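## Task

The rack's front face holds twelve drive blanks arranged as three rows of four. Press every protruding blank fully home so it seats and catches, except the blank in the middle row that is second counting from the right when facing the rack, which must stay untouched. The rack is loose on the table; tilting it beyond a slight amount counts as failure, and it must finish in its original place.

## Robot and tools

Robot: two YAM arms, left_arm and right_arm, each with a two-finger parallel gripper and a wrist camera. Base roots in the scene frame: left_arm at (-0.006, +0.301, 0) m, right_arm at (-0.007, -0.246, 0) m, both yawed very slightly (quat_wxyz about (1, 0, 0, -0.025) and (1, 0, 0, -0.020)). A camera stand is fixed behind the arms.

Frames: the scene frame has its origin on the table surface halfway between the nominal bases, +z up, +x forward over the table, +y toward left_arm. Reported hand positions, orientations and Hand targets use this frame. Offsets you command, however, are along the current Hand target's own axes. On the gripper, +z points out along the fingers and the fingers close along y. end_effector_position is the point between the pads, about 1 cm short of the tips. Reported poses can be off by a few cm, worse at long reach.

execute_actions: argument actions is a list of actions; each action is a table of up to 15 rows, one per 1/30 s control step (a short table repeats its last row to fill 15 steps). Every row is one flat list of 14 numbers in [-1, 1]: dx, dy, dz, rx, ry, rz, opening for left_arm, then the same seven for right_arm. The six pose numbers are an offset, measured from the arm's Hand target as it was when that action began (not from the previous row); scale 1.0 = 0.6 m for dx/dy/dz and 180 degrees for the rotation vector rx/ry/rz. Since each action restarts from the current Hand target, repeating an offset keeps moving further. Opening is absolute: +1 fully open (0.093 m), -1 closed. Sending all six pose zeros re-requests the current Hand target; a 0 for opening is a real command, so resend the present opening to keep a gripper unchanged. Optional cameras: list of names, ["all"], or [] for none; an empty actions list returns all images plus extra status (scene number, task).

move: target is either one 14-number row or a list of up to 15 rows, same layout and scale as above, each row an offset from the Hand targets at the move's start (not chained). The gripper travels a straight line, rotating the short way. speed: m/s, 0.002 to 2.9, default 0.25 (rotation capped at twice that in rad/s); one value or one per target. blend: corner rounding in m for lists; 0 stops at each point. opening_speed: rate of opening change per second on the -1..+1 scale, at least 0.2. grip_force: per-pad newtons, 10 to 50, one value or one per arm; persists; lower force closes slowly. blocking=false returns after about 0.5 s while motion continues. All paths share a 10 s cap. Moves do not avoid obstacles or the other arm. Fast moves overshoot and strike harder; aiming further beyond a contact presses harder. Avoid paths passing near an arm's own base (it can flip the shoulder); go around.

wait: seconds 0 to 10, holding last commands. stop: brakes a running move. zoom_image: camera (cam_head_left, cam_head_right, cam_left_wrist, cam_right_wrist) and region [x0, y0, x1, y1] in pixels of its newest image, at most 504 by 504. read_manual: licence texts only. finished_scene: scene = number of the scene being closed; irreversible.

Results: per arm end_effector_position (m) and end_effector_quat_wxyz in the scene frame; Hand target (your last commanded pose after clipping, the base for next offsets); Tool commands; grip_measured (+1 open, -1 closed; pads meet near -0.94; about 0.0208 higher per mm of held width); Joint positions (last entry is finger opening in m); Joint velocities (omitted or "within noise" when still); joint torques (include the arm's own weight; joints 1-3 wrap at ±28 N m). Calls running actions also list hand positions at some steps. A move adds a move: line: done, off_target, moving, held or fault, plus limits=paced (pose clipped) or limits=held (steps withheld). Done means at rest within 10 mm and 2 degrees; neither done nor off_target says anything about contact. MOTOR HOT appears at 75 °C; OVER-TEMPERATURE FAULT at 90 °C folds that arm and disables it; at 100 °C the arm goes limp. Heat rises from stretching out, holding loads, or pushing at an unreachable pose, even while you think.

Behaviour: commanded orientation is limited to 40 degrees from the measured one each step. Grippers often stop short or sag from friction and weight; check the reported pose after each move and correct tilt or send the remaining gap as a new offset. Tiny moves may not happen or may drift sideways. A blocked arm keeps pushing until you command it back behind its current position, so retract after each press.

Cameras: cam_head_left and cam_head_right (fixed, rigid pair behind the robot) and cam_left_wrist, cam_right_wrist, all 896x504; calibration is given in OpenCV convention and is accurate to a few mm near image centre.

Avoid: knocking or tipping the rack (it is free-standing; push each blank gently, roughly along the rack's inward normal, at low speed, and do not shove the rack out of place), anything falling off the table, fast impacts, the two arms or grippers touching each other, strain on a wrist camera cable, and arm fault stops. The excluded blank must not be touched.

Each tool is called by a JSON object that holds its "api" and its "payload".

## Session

{"api": "execute_actions", "payload": {"actions": []}}

{"api": "zoom_image", "payload": {"camera": "cam_head_right", "region": [240, 50, 520, 150]}}

{"api": "zoom_image", "payload": {"camera": "cam_head_left", "region": [220, 30, 520, 150]}}

{"api": "zoom_image", "payload": {"camera": "cam_head_right", "region": [280, 160, 530, 250]}}

Scene clock: 0.00 s.
left_arm: end_effector_position=(+0.3859, +0.3029, +0.1011) grip_measured=+1.000 end_effector_quat_wxyz=(+0.583, -0.011, +0.810, -0.068) | right_arm: end_effector_position=(+0.3822, -0.2747, +0.0762) grip_measured=+1.000 end_effector_quat_wxyz=(+0.542, +0.031, +0.840, -0.009)
Joint positions: left_arm=[0.128 1.535 0.376 0.838 0.172 -0.072 0.093] | right_arm=[-0.046 1.561 0.398 0.737 -0.03 0.006 0.093]
Joint velocities: within noise
Joint torques (N m): no reading
Heat: left arm: 28 °C; right arm: 26 °C.
Hand target: left_arm +0.3871, +0.3030, +0.1035; +0.585, -0.010, +0.808, -0.068 | right_arm +0.3870, -0.2751, +0.0865; +0.555, +0.031, +0.831, -0.010
Tool commands: left_gripper/opening=+1.0 right_gripper/opening=+1.0
camera_calibration:
cam_left_wrist: T_world_to_cam=[[-0.06455, -0.990449, 0.121838, 0.313627], [-0.686449, -0.0445464, -0.725812, 0.390849], [0.724307, -0.130487, -0.677017, -0.089773], [0, 0, 0, 1]] pos_world=[0.353566, 0.316328, 0.184693]
cam_right_wrist: T_world_to_cam=[[-0.0835139, -0.996371, -0.0164401, -0.24064], [-0.75192, 0.0738338, -0.655106, 0.396803], [0.653943, -0.0423489, -0.755358, -0.121529], [0, 0, 0, 1]] pos_world=[0.35774, -0.27421, 0.164194]

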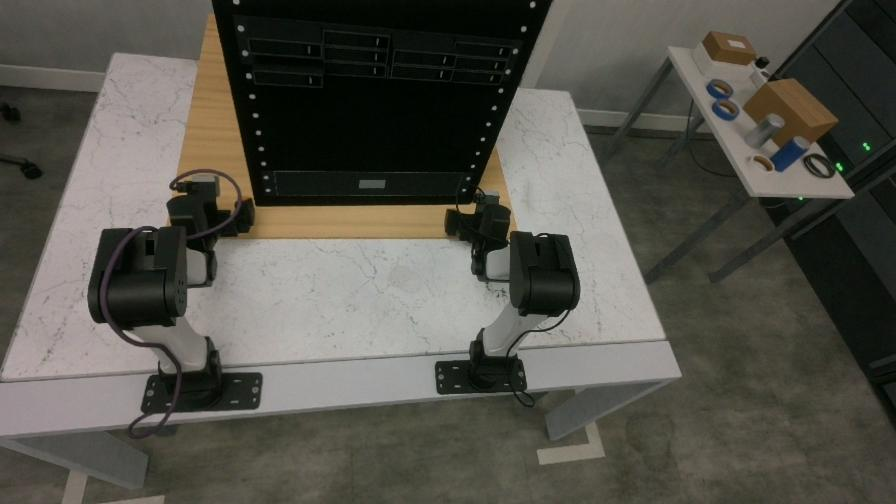

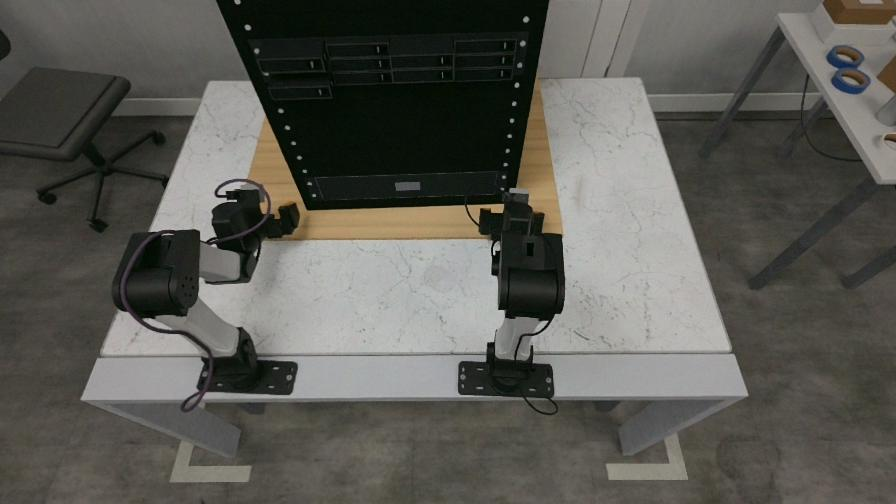

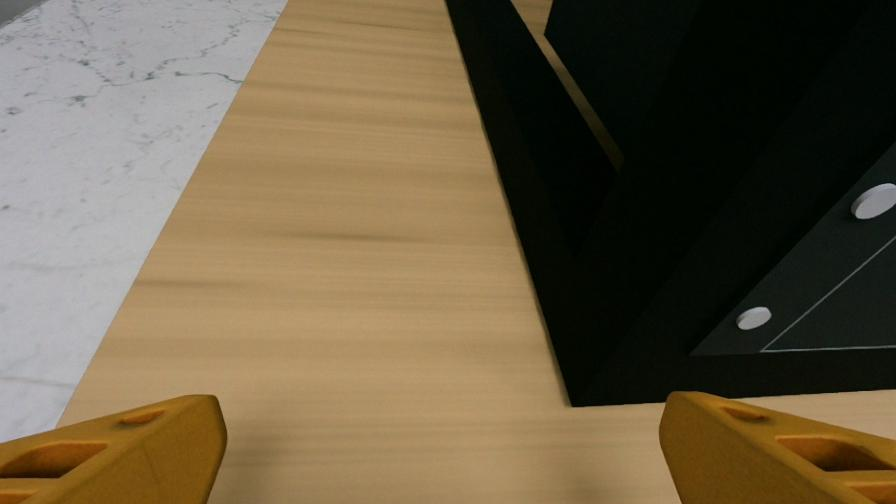

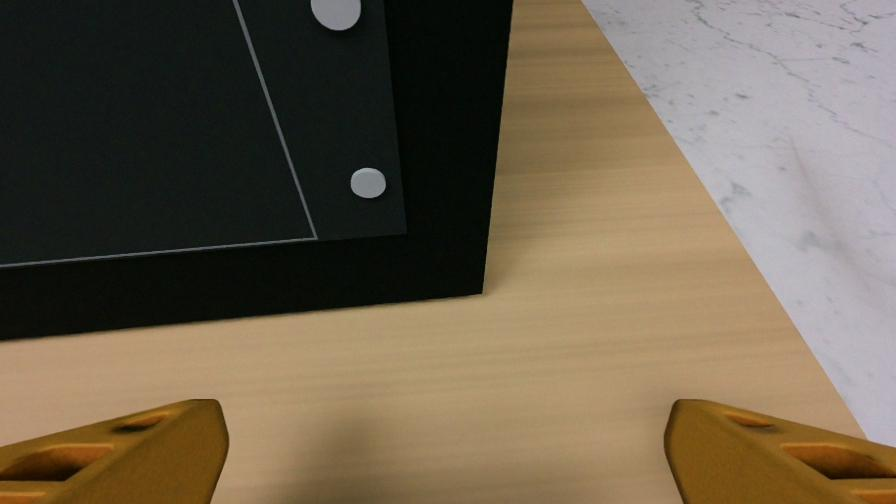

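Scaled by 1.800 from the camera's 896x504 image, which has a finer 1280x720 frame.

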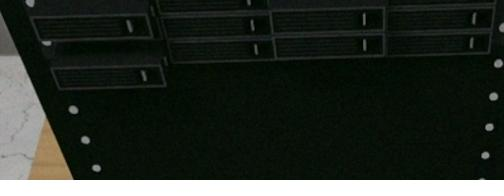

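Scaled by 1.680 from the camera's 896x504 image, which has a finer 1280x720 frame.

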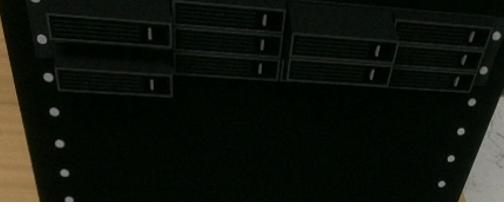

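Scaled by 2.016 from the camera's 896x504 image, which has a finer 1280x720 frame.

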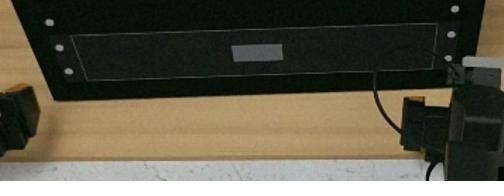

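{"api": "move", "payload": {"target": [-0.5485, -0.338, -0.2779, -0.0314, -0.0011, 0.0307, -0.95, -0.5865, 0.3375, -0.3685, -0.0168, -0.0252, -0.0122, -0.95], "speed": 0.25, "cameras": ["cam_left_wrist", "cam_right_wrist"]}}

Scene clock: 23.97 s.
left_arm: end_effector_position=(+0.3209, +0.1516, +0.4864) grip_measured=-0.946 end_effector_quat_wxyz=(+0.586, +0.005, +0.810, +0.004) | right_arm: end_effector_position=(+0.3315, -0.0769, +0.4933) grip_measured=-0.946 end_effector_quat_wxyz=(+0.582, -0.009, +0.813, -0.007)
Joint positions: left_arm=[-0.68 1.472 2.101 -1.045 -0.687 -0.259 0] | right_arm=[0.797 1.599 2.285 -1.124 0.707 0.273 0]
Joint torques (N m): left_arm=[-0.59 -4.15 7.28 1.79 -0.38 -0.14] | right_arm=[0.65 -3.9 8.79 1.89 0.22 0.17]
Heat: left arm: 30 °C; right arm: 29 °C.
Hand target: left_arm +0.3202, +0.1500, +0.4900; +0.588, +0.000, +0.809, +0.000 | right_arm +0.3302, -0.0760, +0.4998; +0.588, +0.000, +0.809, +0.000
Off the commanded pose: left_arm 0.004 m, 1 deg | right_arm 0.007 m, 1 deg.
move: done
camera_calibration:
cam_left_wrist: T_world_to_cam=[[-0.00573167, -0.999883, -0.0141606, 0.161304], [-0.681381, 0.0142697, -0.73179, 0.611581], [0.731907, 0.00545439, -0.681383, 0.177611], [0, 0, 0, 1]] pos_world=[0.28765, 0.15159, 0.570854]
cam_right_wrist: T_world_to_cam=[[-0.0143414, -0.999682, 0.0207225, -0.0824069], [-0.687255, -0.00519827, -0.726398, 0.625016], [0.726275, -0.0246592, -0.686962, 0.178772], [0, 0, 0, 1]] pos_world=[0.298526, -0.0747233, 0.578527]
Images, in order (width x height): cam_left_wrist 896x504, cam_right_wrist 896x504.

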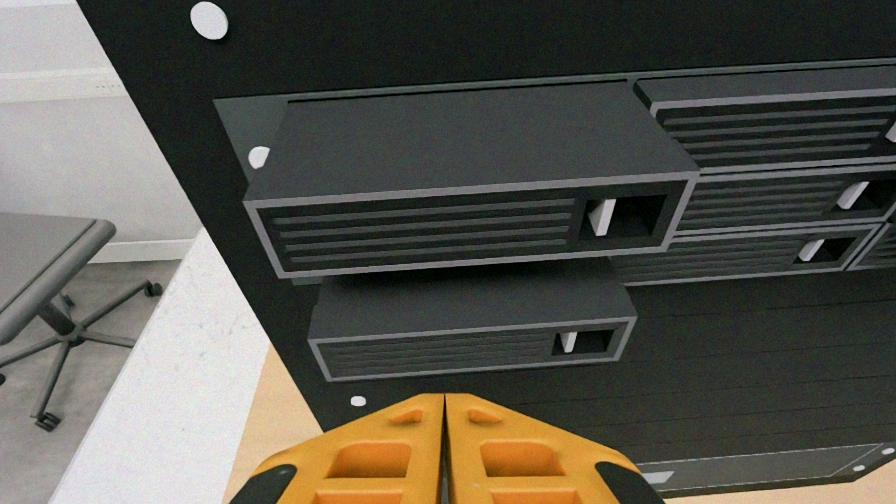

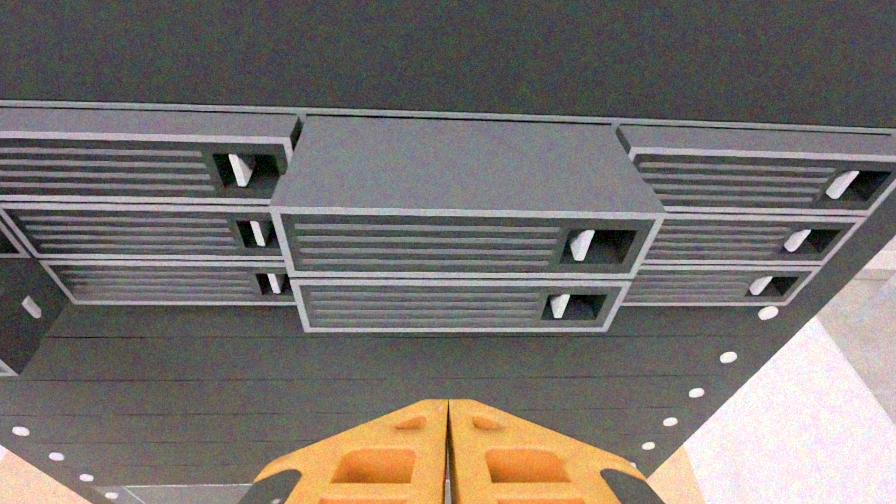

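{"api": "move", "payload": {"target": [-0.043, -0.005, 0.0514, 0, 0, 0, -0.95, -0.0347, -0.0083, 0.0637, 0, 0, 0, -0.95], "speed": 0.1, "cameras": ["cam_left_wrist", "cam_right_wrist"]}}

Scene clock: 41.00 s.
left_arm: end_effector_position=(+0.3551, +0.1465, +0.5046) grip_measured=-0.946 end_effector_quat_wxyz=(+0.590, -0.005, +0.808, -0.003) | right_arm: end_effector_position=(+0.3721, -0.0791, +0.5030) grip_measured=-0.946 end_effector_quat_wxyz=(+0.584, +0.001, +0.812, +0.000)
Joint positions: left_arm=[-0.606 1.649 2.37 -1.104 -0.619 -0.241 0] | right_arm=[0.691 1.77 2.535 -1.164 0.613 0.238 0]
Joint torques (N m): left_arm=[0.69 -5.19 6.87 1.82 -0.2 0.11] | right_arm=[-0.66 -5.11 8.21 2.02 0 -0.09]
Heat: left arm: 32 °C; right arm: 30 °C.
Hand target: left_arm +0.3576, +0.1470, +0.5050; +0.588, +0.000, +0.809, +0.000 | right_arm +0.3730, -0.0809, +0.5077; +0.588, +0.000, +0.809, +0.000
Off the commanded pose: left_arm 0.002 m, 1 deg | right_arm 0.005 m, 1 deg.
move: done
camera_calibration:
cam_left_wrist: T_world_to_cam=[[0.000998317, -0.999948, 0.0101404, 0.142083], [-0.675488, -0.00815155, -0.737326, 0.652247], [0.73737, -0.00611364, -0.675461, 0.161641], [0, 0, 0, 1]] pos_world=[0.321254, 0.148381, 0.58866]
cam_right_wrist: T_world_to_cam=[[-0.0227613, -0.999741, -0.000614303, -0.0704247], [-0.683735, 0.016015, -0.729554, 0.661848], [0.729375, -0.0161856, -0.683923, 0.153832], [0, 0, 0, 1]] pos_world=[0.338725, -0.0785161, 0.58802]
Images, in order (width x height): cam_left_wrist 896x504, cam_right_wrist 896x504.

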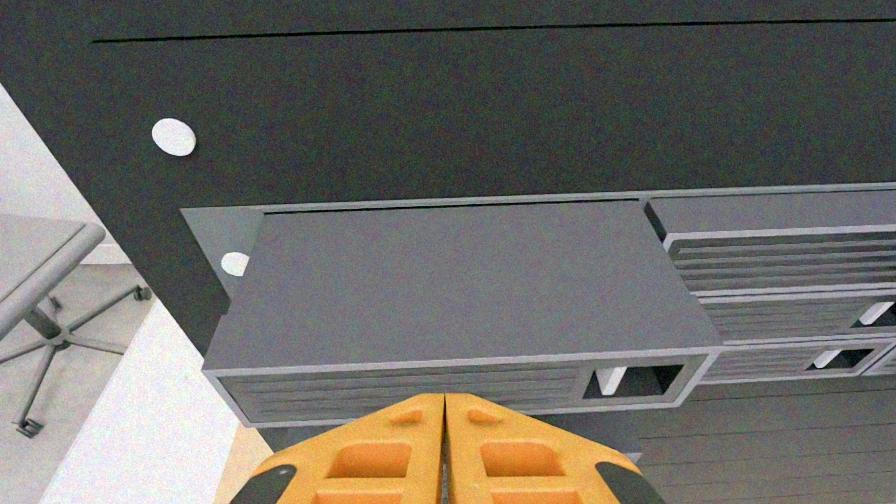

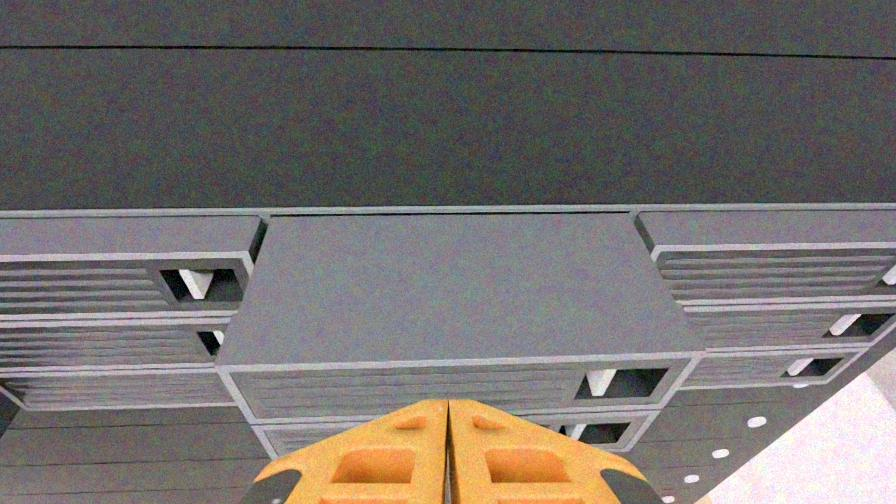

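{"api": "move", "payload": {"target": [[0.0111, 0, 0.0036, 0, 0, 0, -0.95, 0.014, -0.0042, 0.0081, 0, 0, 0, -0.95], [-0.0175, -0.0033, 0.0809, 0, 0, 0, -0.95, 0.014, -0.0042, 0.0081, 0, 0, 0, -0.95]], "speed": [0.05, 0.06], "cameras": ["cam_left_wrist", "cam_right_wrist"]}}

Scene clock: 55.47 s.
left_arm: end_effector_position=(+0.3959, +0.1463, +0.4991) grip_measured=-0.946 end_effector_quat_wxyz=(+0.583, +0.000, +0.812, +0.000) | right_arm: end_effector_position=(+0.3790, -0.0759, +0.4852) grip_measured=-0.946 end_effector_quat_wxyz=(+0.573, -0.006, +0.819, -0.007)
Joint positions: left_arm=[-0.518 1.796 2.536 -1.122 -0.534 -0.201 0] | right_arm=[0.684 1.736 2.411 -1.104 0.603 0.235 0]
Joint torques (N m): left_arm=[1.33 -5.53 6.42 2.24 -0.11 0.1] | right_arm=[-1.01 -8.77 5.52 2.24 0.01 -0.09]
Heat: left arm: 33 °C; right arm: 30 °C.
Hand target: left_arm +0.4069, +0.1452, +0.5001; +0.588, +0.000, +0.809, +0.000 | right_arm +0.3750, -0.0835, +0.4982; +0.588, +0.000, +0.809, +0.000
Off the commanded pose: left_arm 0.011 m, 1 deg | right_arm 0.015 m, 2 deg.
move: off_target (left_arm, right_arm)
camera_calibration:
cam_left_wrist: T_world_to_cam=[[-0.00303579, -0.999995, -0.000698792, 0.148893], [-0.687531, 0.00259464, -0.72615, 0.67337], [0.726149, -0.001724, -0.687536, 0.137677], [0, 0, 0, 1]] pos_world=[0.36344, 0.147383, 0.58373]
cam_right_wrist: T_world_to_cam=[[-0.0197359, -0.999641, 0.0181094, -0.0772814], [-0.703025, 0.00099646, -0.711164, 0.650783], [0.710891, -0.0267668, -0.702793, 0.152058], [0, 0, 0, 1]] pos_world=[0.347895, -0.073832, 0.571079]
Images, in order (width x height): cam_left_wrist 896x504, cam_right_wrist 896x504.

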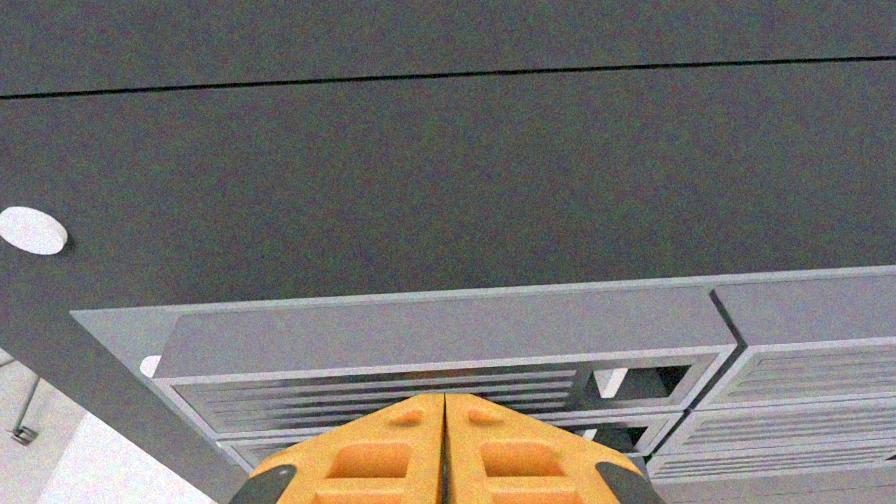

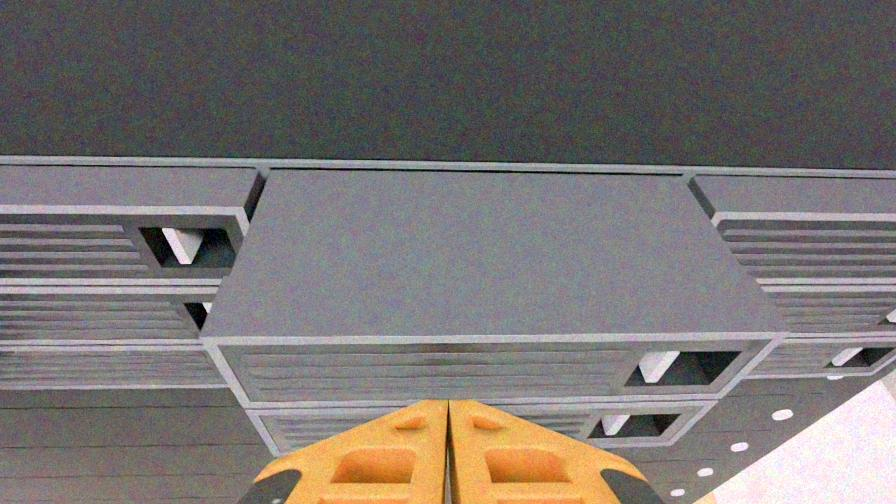

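{"api": "move", "payload": {"target": [[0.0335, 0, -0.103, 0, 0, 0, -0.95, 0.0014, 0.0033, -0.0258, 0, 0, 0, -0.95], [0.1216, 0, -0.0744, 0, 0, 0, -0.95, -0.0079, 0.0033, 0.0027, 0, 0, 0, -0.95], [0.0881, 0, 0.0286, 0, 0, 0, -0.95, -0.0079, 0.0033, 0.0027, 0, 0, 0, -0.95]], "speed": [0.12, 0.12, 0.06], "blend": [0.015, 0.008, 0], "cameras": ["cam_left_wrist", "cam_right_wrist"]}}

Scene clock: 75.07 s.
left_arm: end_effector_position=(+0.3972, +0.1466, +0.4357) grip_measured=-0.946 end_effector_quat_wxyz=(+0.577, +0.002, +0.817, +0.006) | right_arm: end_effector_position=(+0.3772, -0.0792, +0.4959) grip_measured=-0.946 end_effector_quat_wxyz=(+0.583, +0.000, +0.813, -0.001)
Joint positions: left_arm=[-0.517 1.551 1.916 -0.766 -0.537 -0.201 0] | right_arm=[0.679 1.743 2.453 -1.111 0.601 0.233 0]
Joint torques (N m): left_arm=[1.28 -5.2 8.91 2.26 -0.11 0.06] | right_arm=[-0.73 -5.24 8.8 1.99 0.01 -0.09]
Heat: left arm: 34 °C; right arm: 30 °C.
Hand target: left_arm +0.4069, +0.1451, +0.4444; +0.588, +0.000, +0.809, +0.000 | right_arm +0.3780, -0.0816, +0.5023; +0.588, +0.000, +0.809, +0.000
Off the commanded pose: left_arm 0.013 m, 2 deg | right_arm 0.007 m, 1 deg.
move: off_target (left_arm)
camera_calibration:
cam_left_wrist: T_world_to_cam=[[0.00128039, -0.999927, -0.0120297, 0.15229], [-0.698885, 0.00770928, -0.715192, 0.627293], [0.715233, 0.00932312, -0.698824, 0.10079], [0, 0, 0, 1]] pos_world=[0.366123, 0.146503, 0.520902]
cam_right_wrist: T_world_to_cam=[[-0.0224696, -0.999746, 0.00167264, -0.0716377], [-0.686489, 0.0142128, -0.727001, 0.659747], [0.726793, -0.0174837, -0.686634, 0.147469], [0, 0, 0, 1]] pos_world=[0.34412, -0.0784181, 0.581014]
Images, in order (width x height): cam_left_wrist 896x504, cam_right_wrist 896x504.

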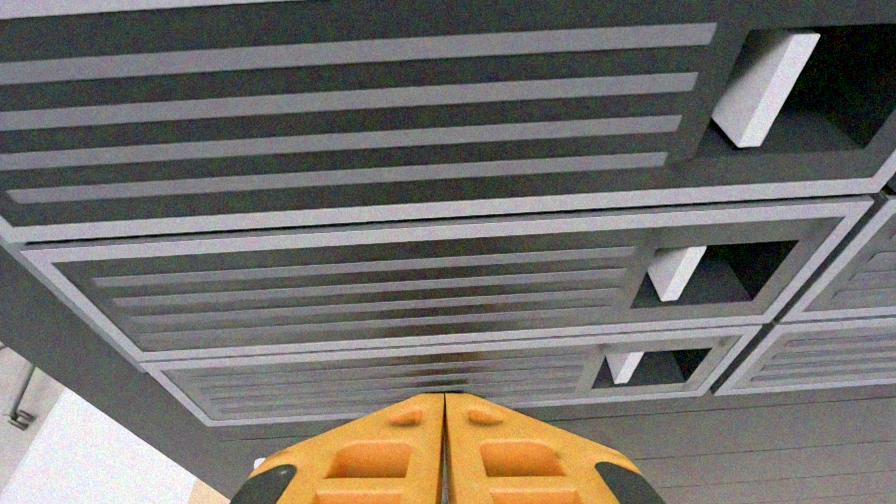

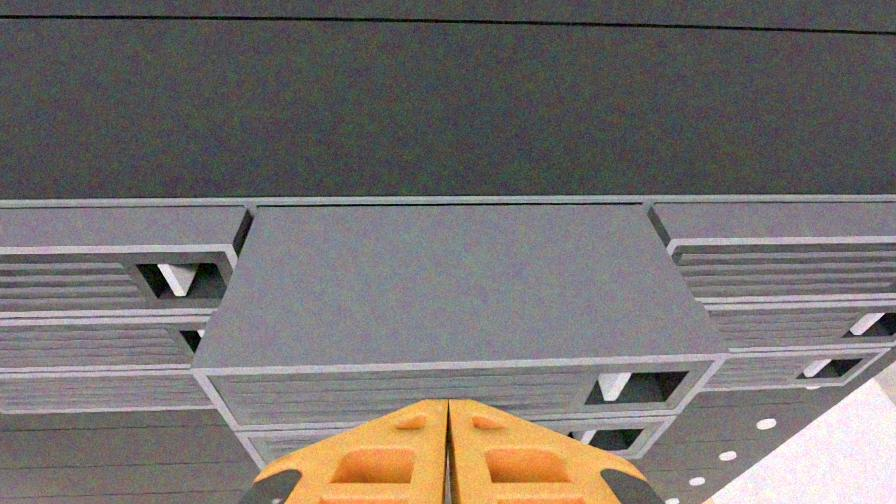

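{"api": "move", "payload": {"target": [0.0515, 0, -0.1585, 0, 0, 0, -0.95, -0.0161, 0.0008, 0.0333, 0, 0, 0, -0.95], "speed": 0.12, "cameras": ["cam_right_wrist", "cam_left_wrist"]}}

Scene clock: 86.13 s.
left_arm: end_effector_position=(+0.3106, +0.1439, +0.4497) grip_measured=-0.946 end_effector_quat_wxyz=(+0.592, +0.001, +0.806, -0.001) | right_arm: end_effector_position=(+0.3985, -0.0782, +0.5012) grip_measured=-0.946 end_effector_quat_wxyz=(+0.585, +0.000, +0.811, +0.001)
Joint positions: left_arm=[-0.737 1.335 1.781 -0.862 -0.74 -0.291 0] | right_arm=[0.639 1.88 2.677 -1.18 0.562 0.213 0]
Joint torques (N m): left_arm=[-0.65 -5.83 4.36 1.78 -0.39 -0.16] | right_arm=[-0.9 -5.89 8.05 2.03 -0.02 -0.08]
Heat: left arm: 35 °C; right arm: 31 °C.
Hand target: left_arm +0.3069, +0.1449, +0.4444; +0.588, +0.000, +0.809, +0.000 | right_arm +0.4000, -0.0809, +0.5053; +0.588, +0.000, +0.809, +0.000
Off the commanded pose: left_arm 0.007 m, 1 deg | right_arm 0.005 m, 0 deg.
move: done
camera_calibration:
cam_left_wrist: T_world_to_cam=[[-0.00504188, -0.999987, 0.000286377, 0.146415], [-0.670902, 0.00317029, -0.741539, 0.580487], [0.741529, -0.00393088, -0.67091, 0.153771], [0, 0, 0, 1]] pos_world=[0.276163, 0.145177, 0.533578]
cam_right_wrist: T_world_to_cam=[[-0.0202439, -0.999793, -0.0019091, -0.0692864], [-0.68275, 0.0152193, -0.730494, 0.67857], [0.730372, -0.0134846, -0.682917, 0.132759], [0, 0, 0, 1]] pos_world=[0.364928, -0.0778093, 0.586222]
Images, in order (width x height): cam_left_wrist 896x504, cam_right_wrist 896x504.

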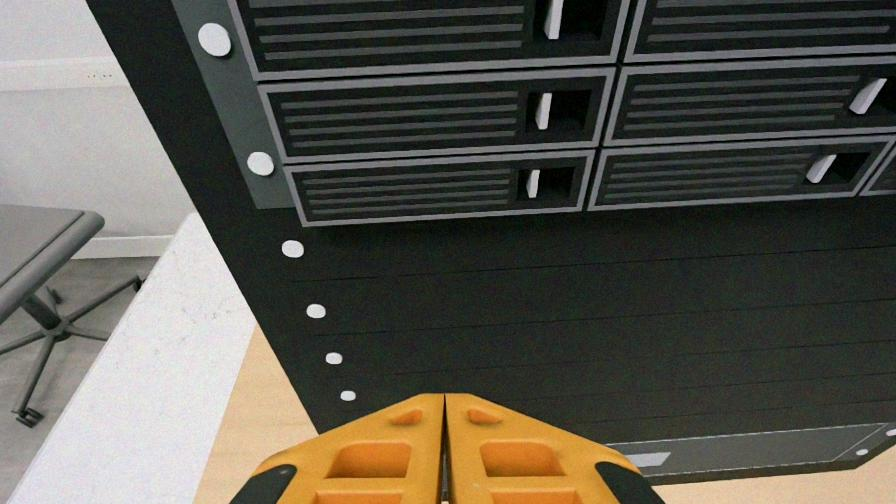

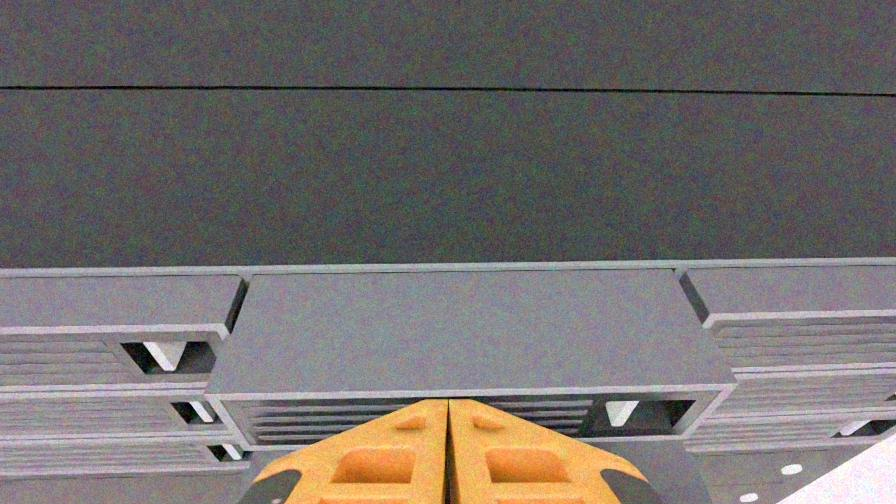

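{"api": "move", "payload": {"target": [0, 0, 0, 0, 0, 0, -0.95, -0.0139, 0.0003, 0.0428, 0, 0, 0, -0.95], "speed": 0.05, "cameras": ["cam_right_wrist"]}}

Scene clock: 90.53 s.
left_arm: end_effector_position=(+0.3106, +0.1440, +0.4497) grip_measured=-0.946 end_effector_quat_wxyz=(+0.592, +0.001, +0.806, -0.001) | right_arm: end_effector_position=(+0.4175, -0.0795, +0.5026) grip_measured=-0.946 end_effector_quat_wxyz=(+0.590, -0.005, +0.807, +0.003)
Joint positions: left_arm=[-0.737 1.335 1.781 -0.862 -0.74 -0.291 0] | right_arm=[0.598 1.989 2.848 -1.215 0.518 0.182 0]
Joint torques (N m): left_arm=[-0.65 -5.78 4.26 1.77 -0.4 -0.16] | right_arm=[-1.37 -5.41 6.97 2.34 -0.02 -0.09]
Heat: left arm: 34 °C; right arm: 31 °C.
Hand target: left_arm +0.3069, +0.1449, +0.4444; +0.588, +0.000, +0.809, +0.000 | right_arm +0.4270, -0.0808, +0.5054; +0.588, +0.000, +0.809, +0.000
Off the commanded pose: left_arm 0.006 m, 1 deg | right_arm 0.010 m, 1 deg.
elbow stopped short (right arm): the move would have taken joint 3 (elbow) straighter than the controller allows.
move: done
camera_calibration:
cam_right_wrist: T_world_to_cam=[[-0.0104744, -0.999945, -0.000111634, -0.0751107], [-0.672607, 0.00712814, -0.739966, 0.692473], [0.739926, -0.00767561, -0.672644, 0.110988], [0, 0, 0, 1]] pos_world=[0.382852, -0.0791907, 0.587054]
Images, in order (width x height): cam_right_wrist 896x504.

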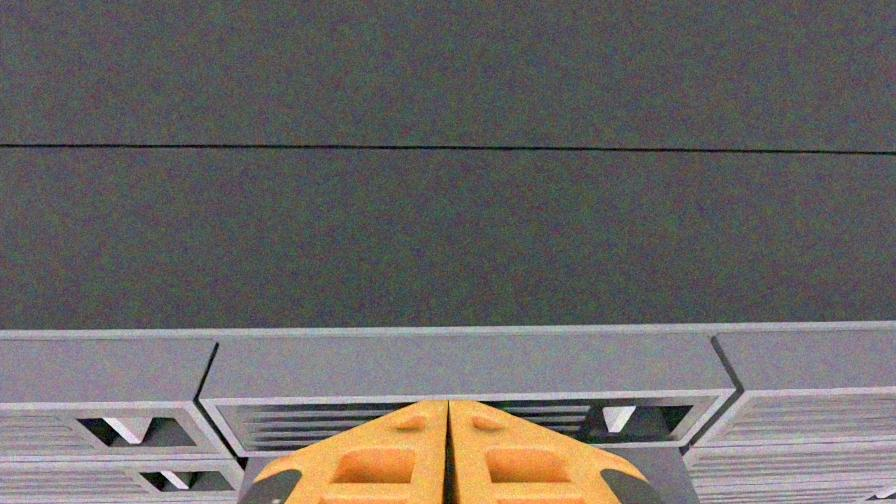

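{"api": "move", "payload": {"target": [0, 0, 0, 0, 0, 0, -0.95, 0.0412, 0, -0.1268, 0, 0, 0, -0.95], "speed": 0.1, "cameras": ["cam_right_wrist", "cam_head_left", "cam_head_right"]}}

{"api": "zoom_image", "payload": {"camera": "cam_right_wrist", "region": [150, 180, 650, 400]}}

Scene clock: 98.73 s.
left_arm: end_effector_position=(+0.3106, +0.1440, +0.4497) grip_measured=-0.946 end_effector_quat_wxyz=(+0.592, +0.001, +0.806, -0.001) | right_arm: end_effector_position=(+0.3537, -0.0777, +0.4931) grip_measured=-0.946 end_effector_quat_wxyz=(+0.572, -0.012, +0.820, -0.013)
Joint positions: left_arm=[-0.737 1.335 1.781 -0.862 -0.74 -0.291 0] | right_arm=[0.737 1.702 2.431 -1.177 0.652 0.246 0]
Joint torques (N m): left_arm=[-0.69 -5.65 4.42 1.75 -0.38 -0.18] | right_arm=[0.7 -8.13 4.93 2.21 0.21 0.18]
Heat: left arm: 34 °C; right arm: 31 °C.
Hand target: left_arm +0.3069, +0.1449, +0.4444; +0.588, +0.000, +0.809, +0.000 | right_arm +0.3471, -0.0808, +0.5053; +0.588, +0.000, +0.809, +0.000
Off the commanded pose: left_arm 0.006 m, 1 deg | right_arm 0.014 m, 3 deg.
move: off_target (right_arm)
camera_calibration:
cam_right_wrist: T_world_to_cam=[[-0.0154466, -0.999251, 0.0354796, -0.0897464], [-0.704119, -0.0143228, -0.709937, 0.6372], [0.709914, -0.035948, -0.703371, 0.175489], [0, 0, 0, 1]] pos_world=[0.322696, -0.0742442, 0.57899]
Images, in order (width x height): cam_head_left 896x504, cam_head_right 896x504, cam_right_wrist 896x504.

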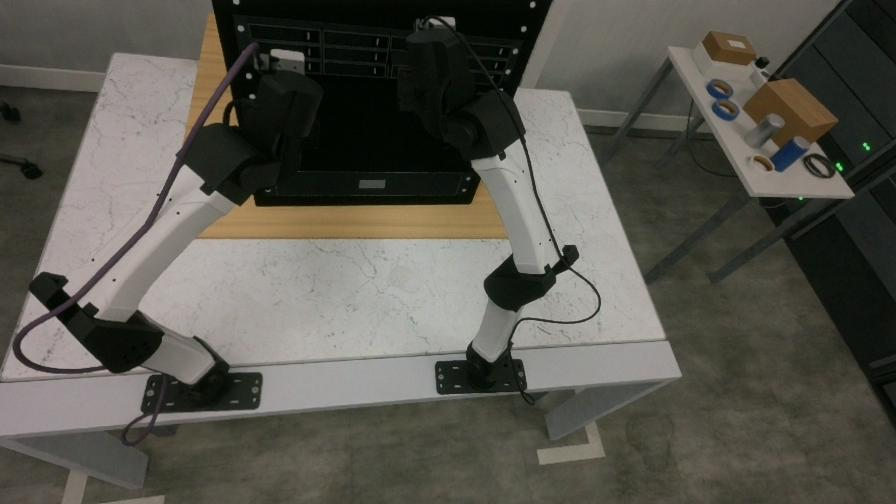

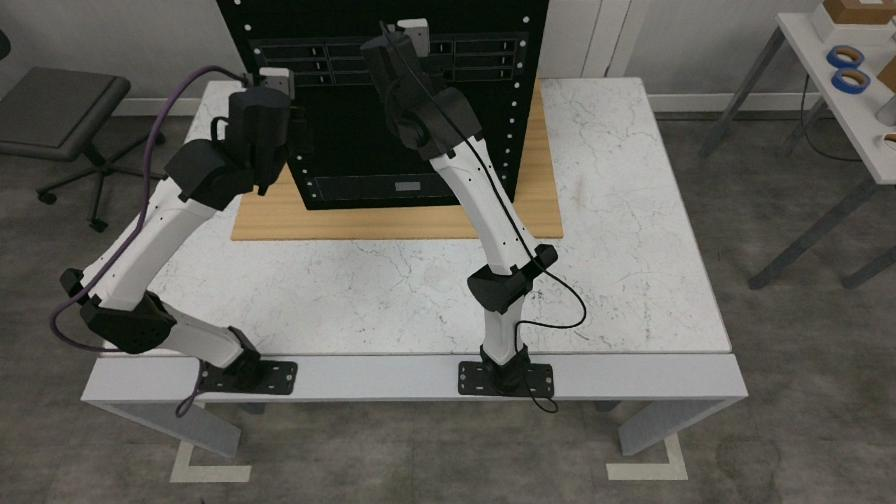

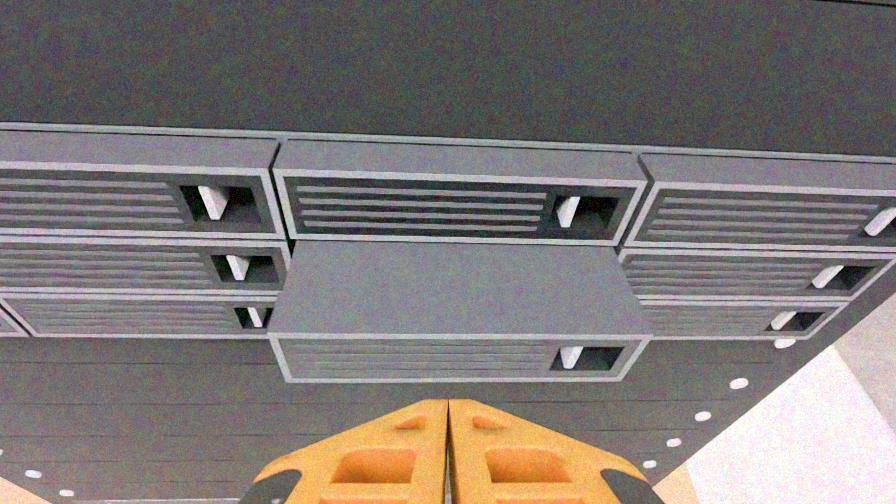

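Scaled by 1.008 from the camera's 896x504 image, which has a finer 1280x720 frame.

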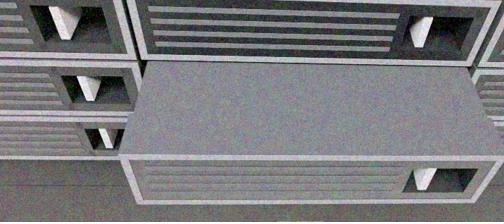

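{"api": "zoom_image", "payload": {"camera": "cam_right_wrist", "region": [220, 130, 340, 250]}}

{"api": "zoom_image", "payload": {"camera": "cam_right_wrist", "region": [590, 130, 710, 260]}}

Scaled by 4.200 from the camera's 896x504 image, which has a finer 1280x720 frame.

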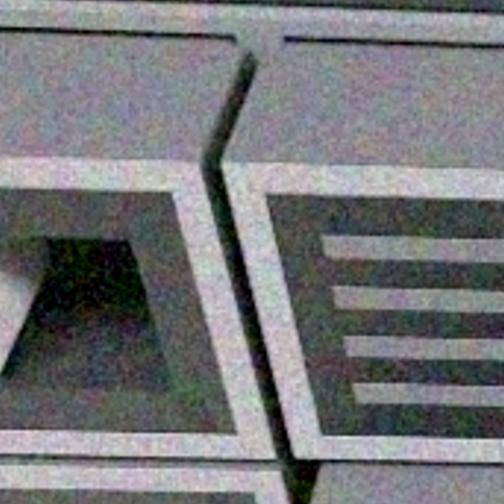

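Scaled by 3.877 from the camera's 896x504 image, which has a finer 1280x720 frame.

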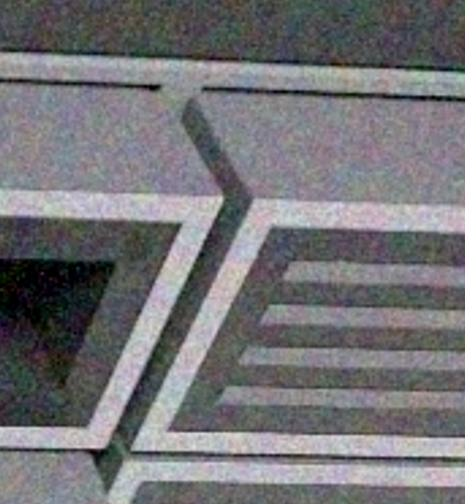

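{"api": "zoom_image", "payload": {"camera": "cam_head_right", "region": [280, 160, 530, 250]}}

{"api": "zoom_image", "payload": {"camera": "cam_head_left", "region": [220, 30, 520, 150]}}

Scaled by 2.016 from the camera's 896x504 image, which has a finer 1280x720 frame.

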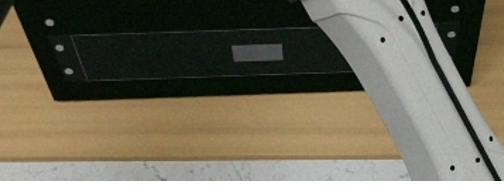

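Scaled by 1.680 from the camera's 896x504 image, which has a finer 1280x720 frame.

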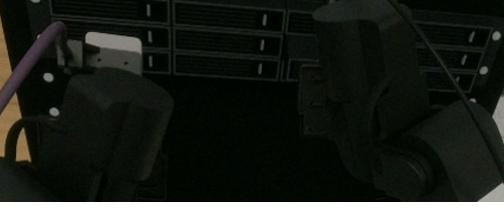

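{"api": "move", "payload": {"target": [0, 0, 0, 0, 0, 0, -0.95, -0.0178, -0.03, 0.0521, 0, 0, 0, -0.95], "speed": 0.08, "cameras": ["cam_right_wrist"]}}

Scene clock: 124.67 s.
left_arm: end_effector_position=(+0.3106, +0.1440, +0.4497) grip_measured=-0.946 end_effector_quat_wxyz=(+0.592, +0.001, +0.806, -0.001) | right_arm: end_effector_position=(+0.3777, -0.0979, +0.4933) grip_measured=-0.946 end_effector_quat_wxyz=(+0.573, -0.004, +0.820, -0.007)
Joint positions: left_arm=[-0.737 1.335 1.781 -0.862 -0.74 -0.291 0] | right_arm=[0.623 1.718 2.437 -1.135 0.55 0.209 0]
Joint torques (N m): left_arm=[-0.66 -5.72 4.37 1.79 -0.41 -0.21] | right_arm=[-0.7 -5.05 8.88 2.27 0 -0.12]
Heat: left arm: 33 °C; right arm: 33 °C.
Hand target: left_arm +0.3069, +0.1449, +0.4444; +0.588, +0.000, +0.809, +0.000 | right_arm +0.3801, -0.0989, +0.5058; +0.588, +0.000, +0.809, +0.000
Off the commanded pose: left_arm 0.006 m, 1 deg | right_arm 0.013 m, 2 deg.
move: off_target (right_arm)
camera_calibration:
cam_right_wrist: T_world_to_cam=[[-0.0234555, -0.999582, 0.0169232, -0.0974696], [-0.704007, 0.00449623, -0.710179, 0.655892], [0.709806, -0.0285717, -0.703817, 0.158883], [0, 0, 0, 1]] pos_world=[0.34669, -0.0958384, 0.579275]
Images, in order (width x height): cam_right_wrist 896x504.

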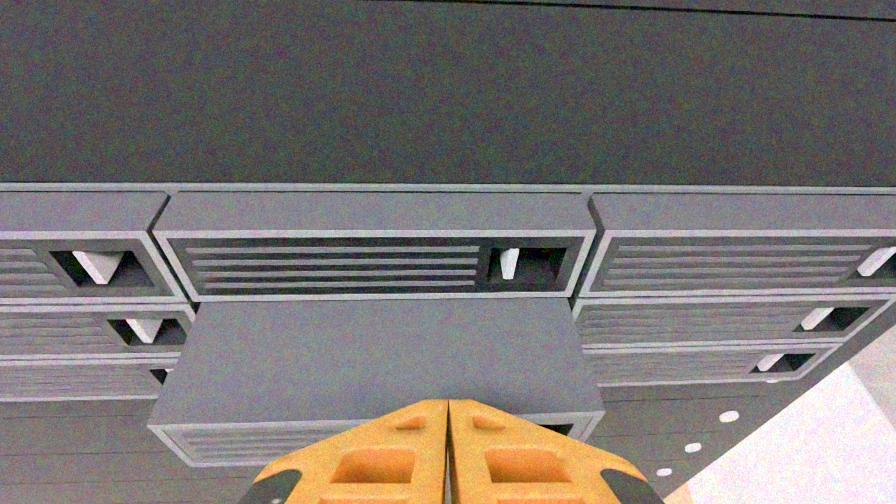

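{"api": "move", "payload": {"target": [0, 0, 0, 0, 0, 0, -0.95, 0.0361, 0, -0.111, 0, 0, 0, -0.95], "speed": 0.12, "cameras": ["cam_right_wrist", "cam_left_wrist"]}}

Scene clock: 137.87 s.
left_arm: end_effector_position=(+0.3106, +0.1440, +0.4497) grip_measured=-0.946 end_effector_quat_wxyz=(+0.592, +0.001, +0.806, -0.001) | right_arm: end_effector_position=(+0.3145, -0.0976, +0.5042) grip_measured=-0.946 end_effector_quat_wxyz=(+0.586, -0.005, +0.811, -0.004)
Joint positions: left_arm=[-0.737 1.335 1.781 -0.862 -0.74 -0.291 0] | right_arm=[0.782 1.54 2.284 -1.165 0.696 0.267 0]
Joint torques (N m): left_arm=[-0.73 -5.9 4.41 1.78 -0.38 -0.17] | right_arm=[0.83 -5.2 4.92 1.94 0.27 0.2]
Heat: left arm: 32 °C; right arm: 34 °C.
Hand target: left_arm +0.3069, +0.1449, +0.4444; +0.588, +0.000, +0.809, +0.000 | right_arm +0.3100, -0.0990, +0.5058; +0.588, +0.000, +0.809, +0.000
Off the commanded pose: left_arm 0.006 m, 1 deg | right_arm 0.005 m, 1 deg.
move: done
camera_calibration:
cam_left_wrist: T_world_to_cam=[[-0.00461809, -0.999989, 0.000303832, 0.14639], [-0.671012, 0.00287355, -0.741441, 0.580507], [0.741432, -0.00362791, -0.671018, 0.153812], [0, 0, 0, 1]] pos_world=[0.276162, 0.145278, 0.533578]
cam_right_wrist: T_world_to_cam=[[-0.0167509, -0.999792, 0.011607, -0.0982305], [-0.6811, 0.00291113, -0.732184, 0.62284], [0.731999, -0.0201703, -0.681007, 0.193631], [0, 0, 0, 1]] pos_world=[0.280834, -0.0961177, 0.589038]
Images, in order (width x height): cam_left_wrist 896x504, cam_right_wrist 896x504.

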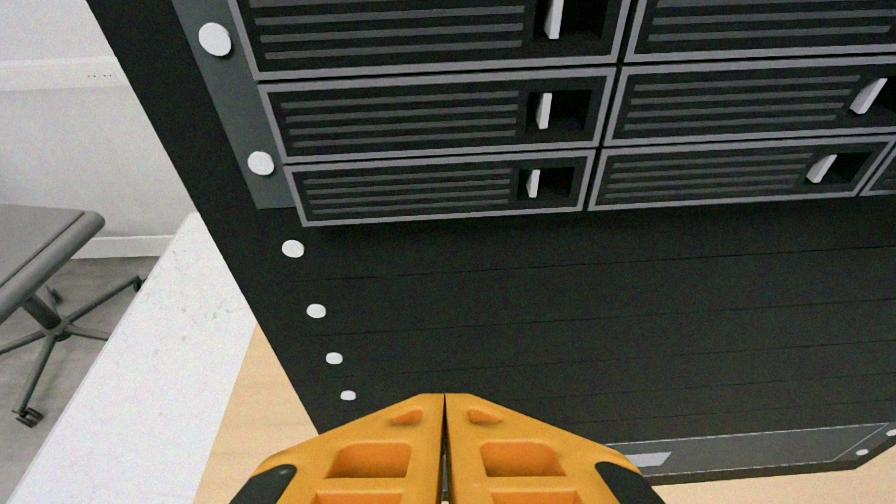

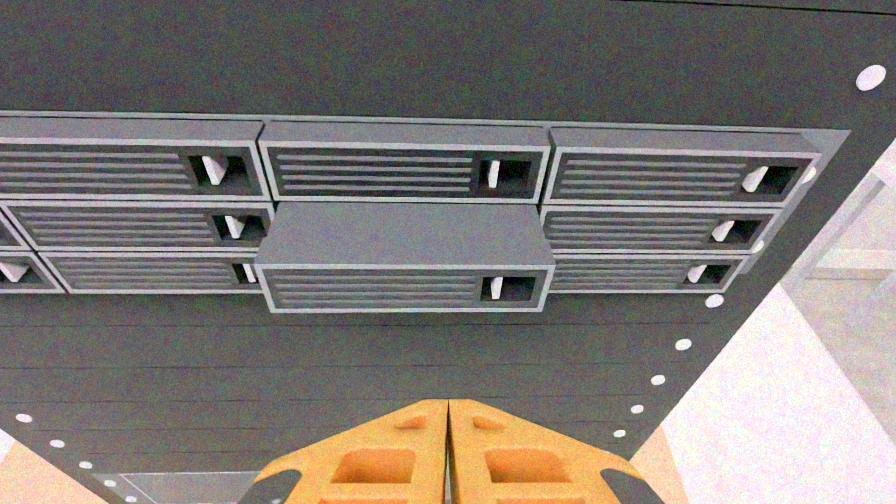

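{"api": "finished_scene", "payload": {"scene": 2}}

The scene is finished: the task was done.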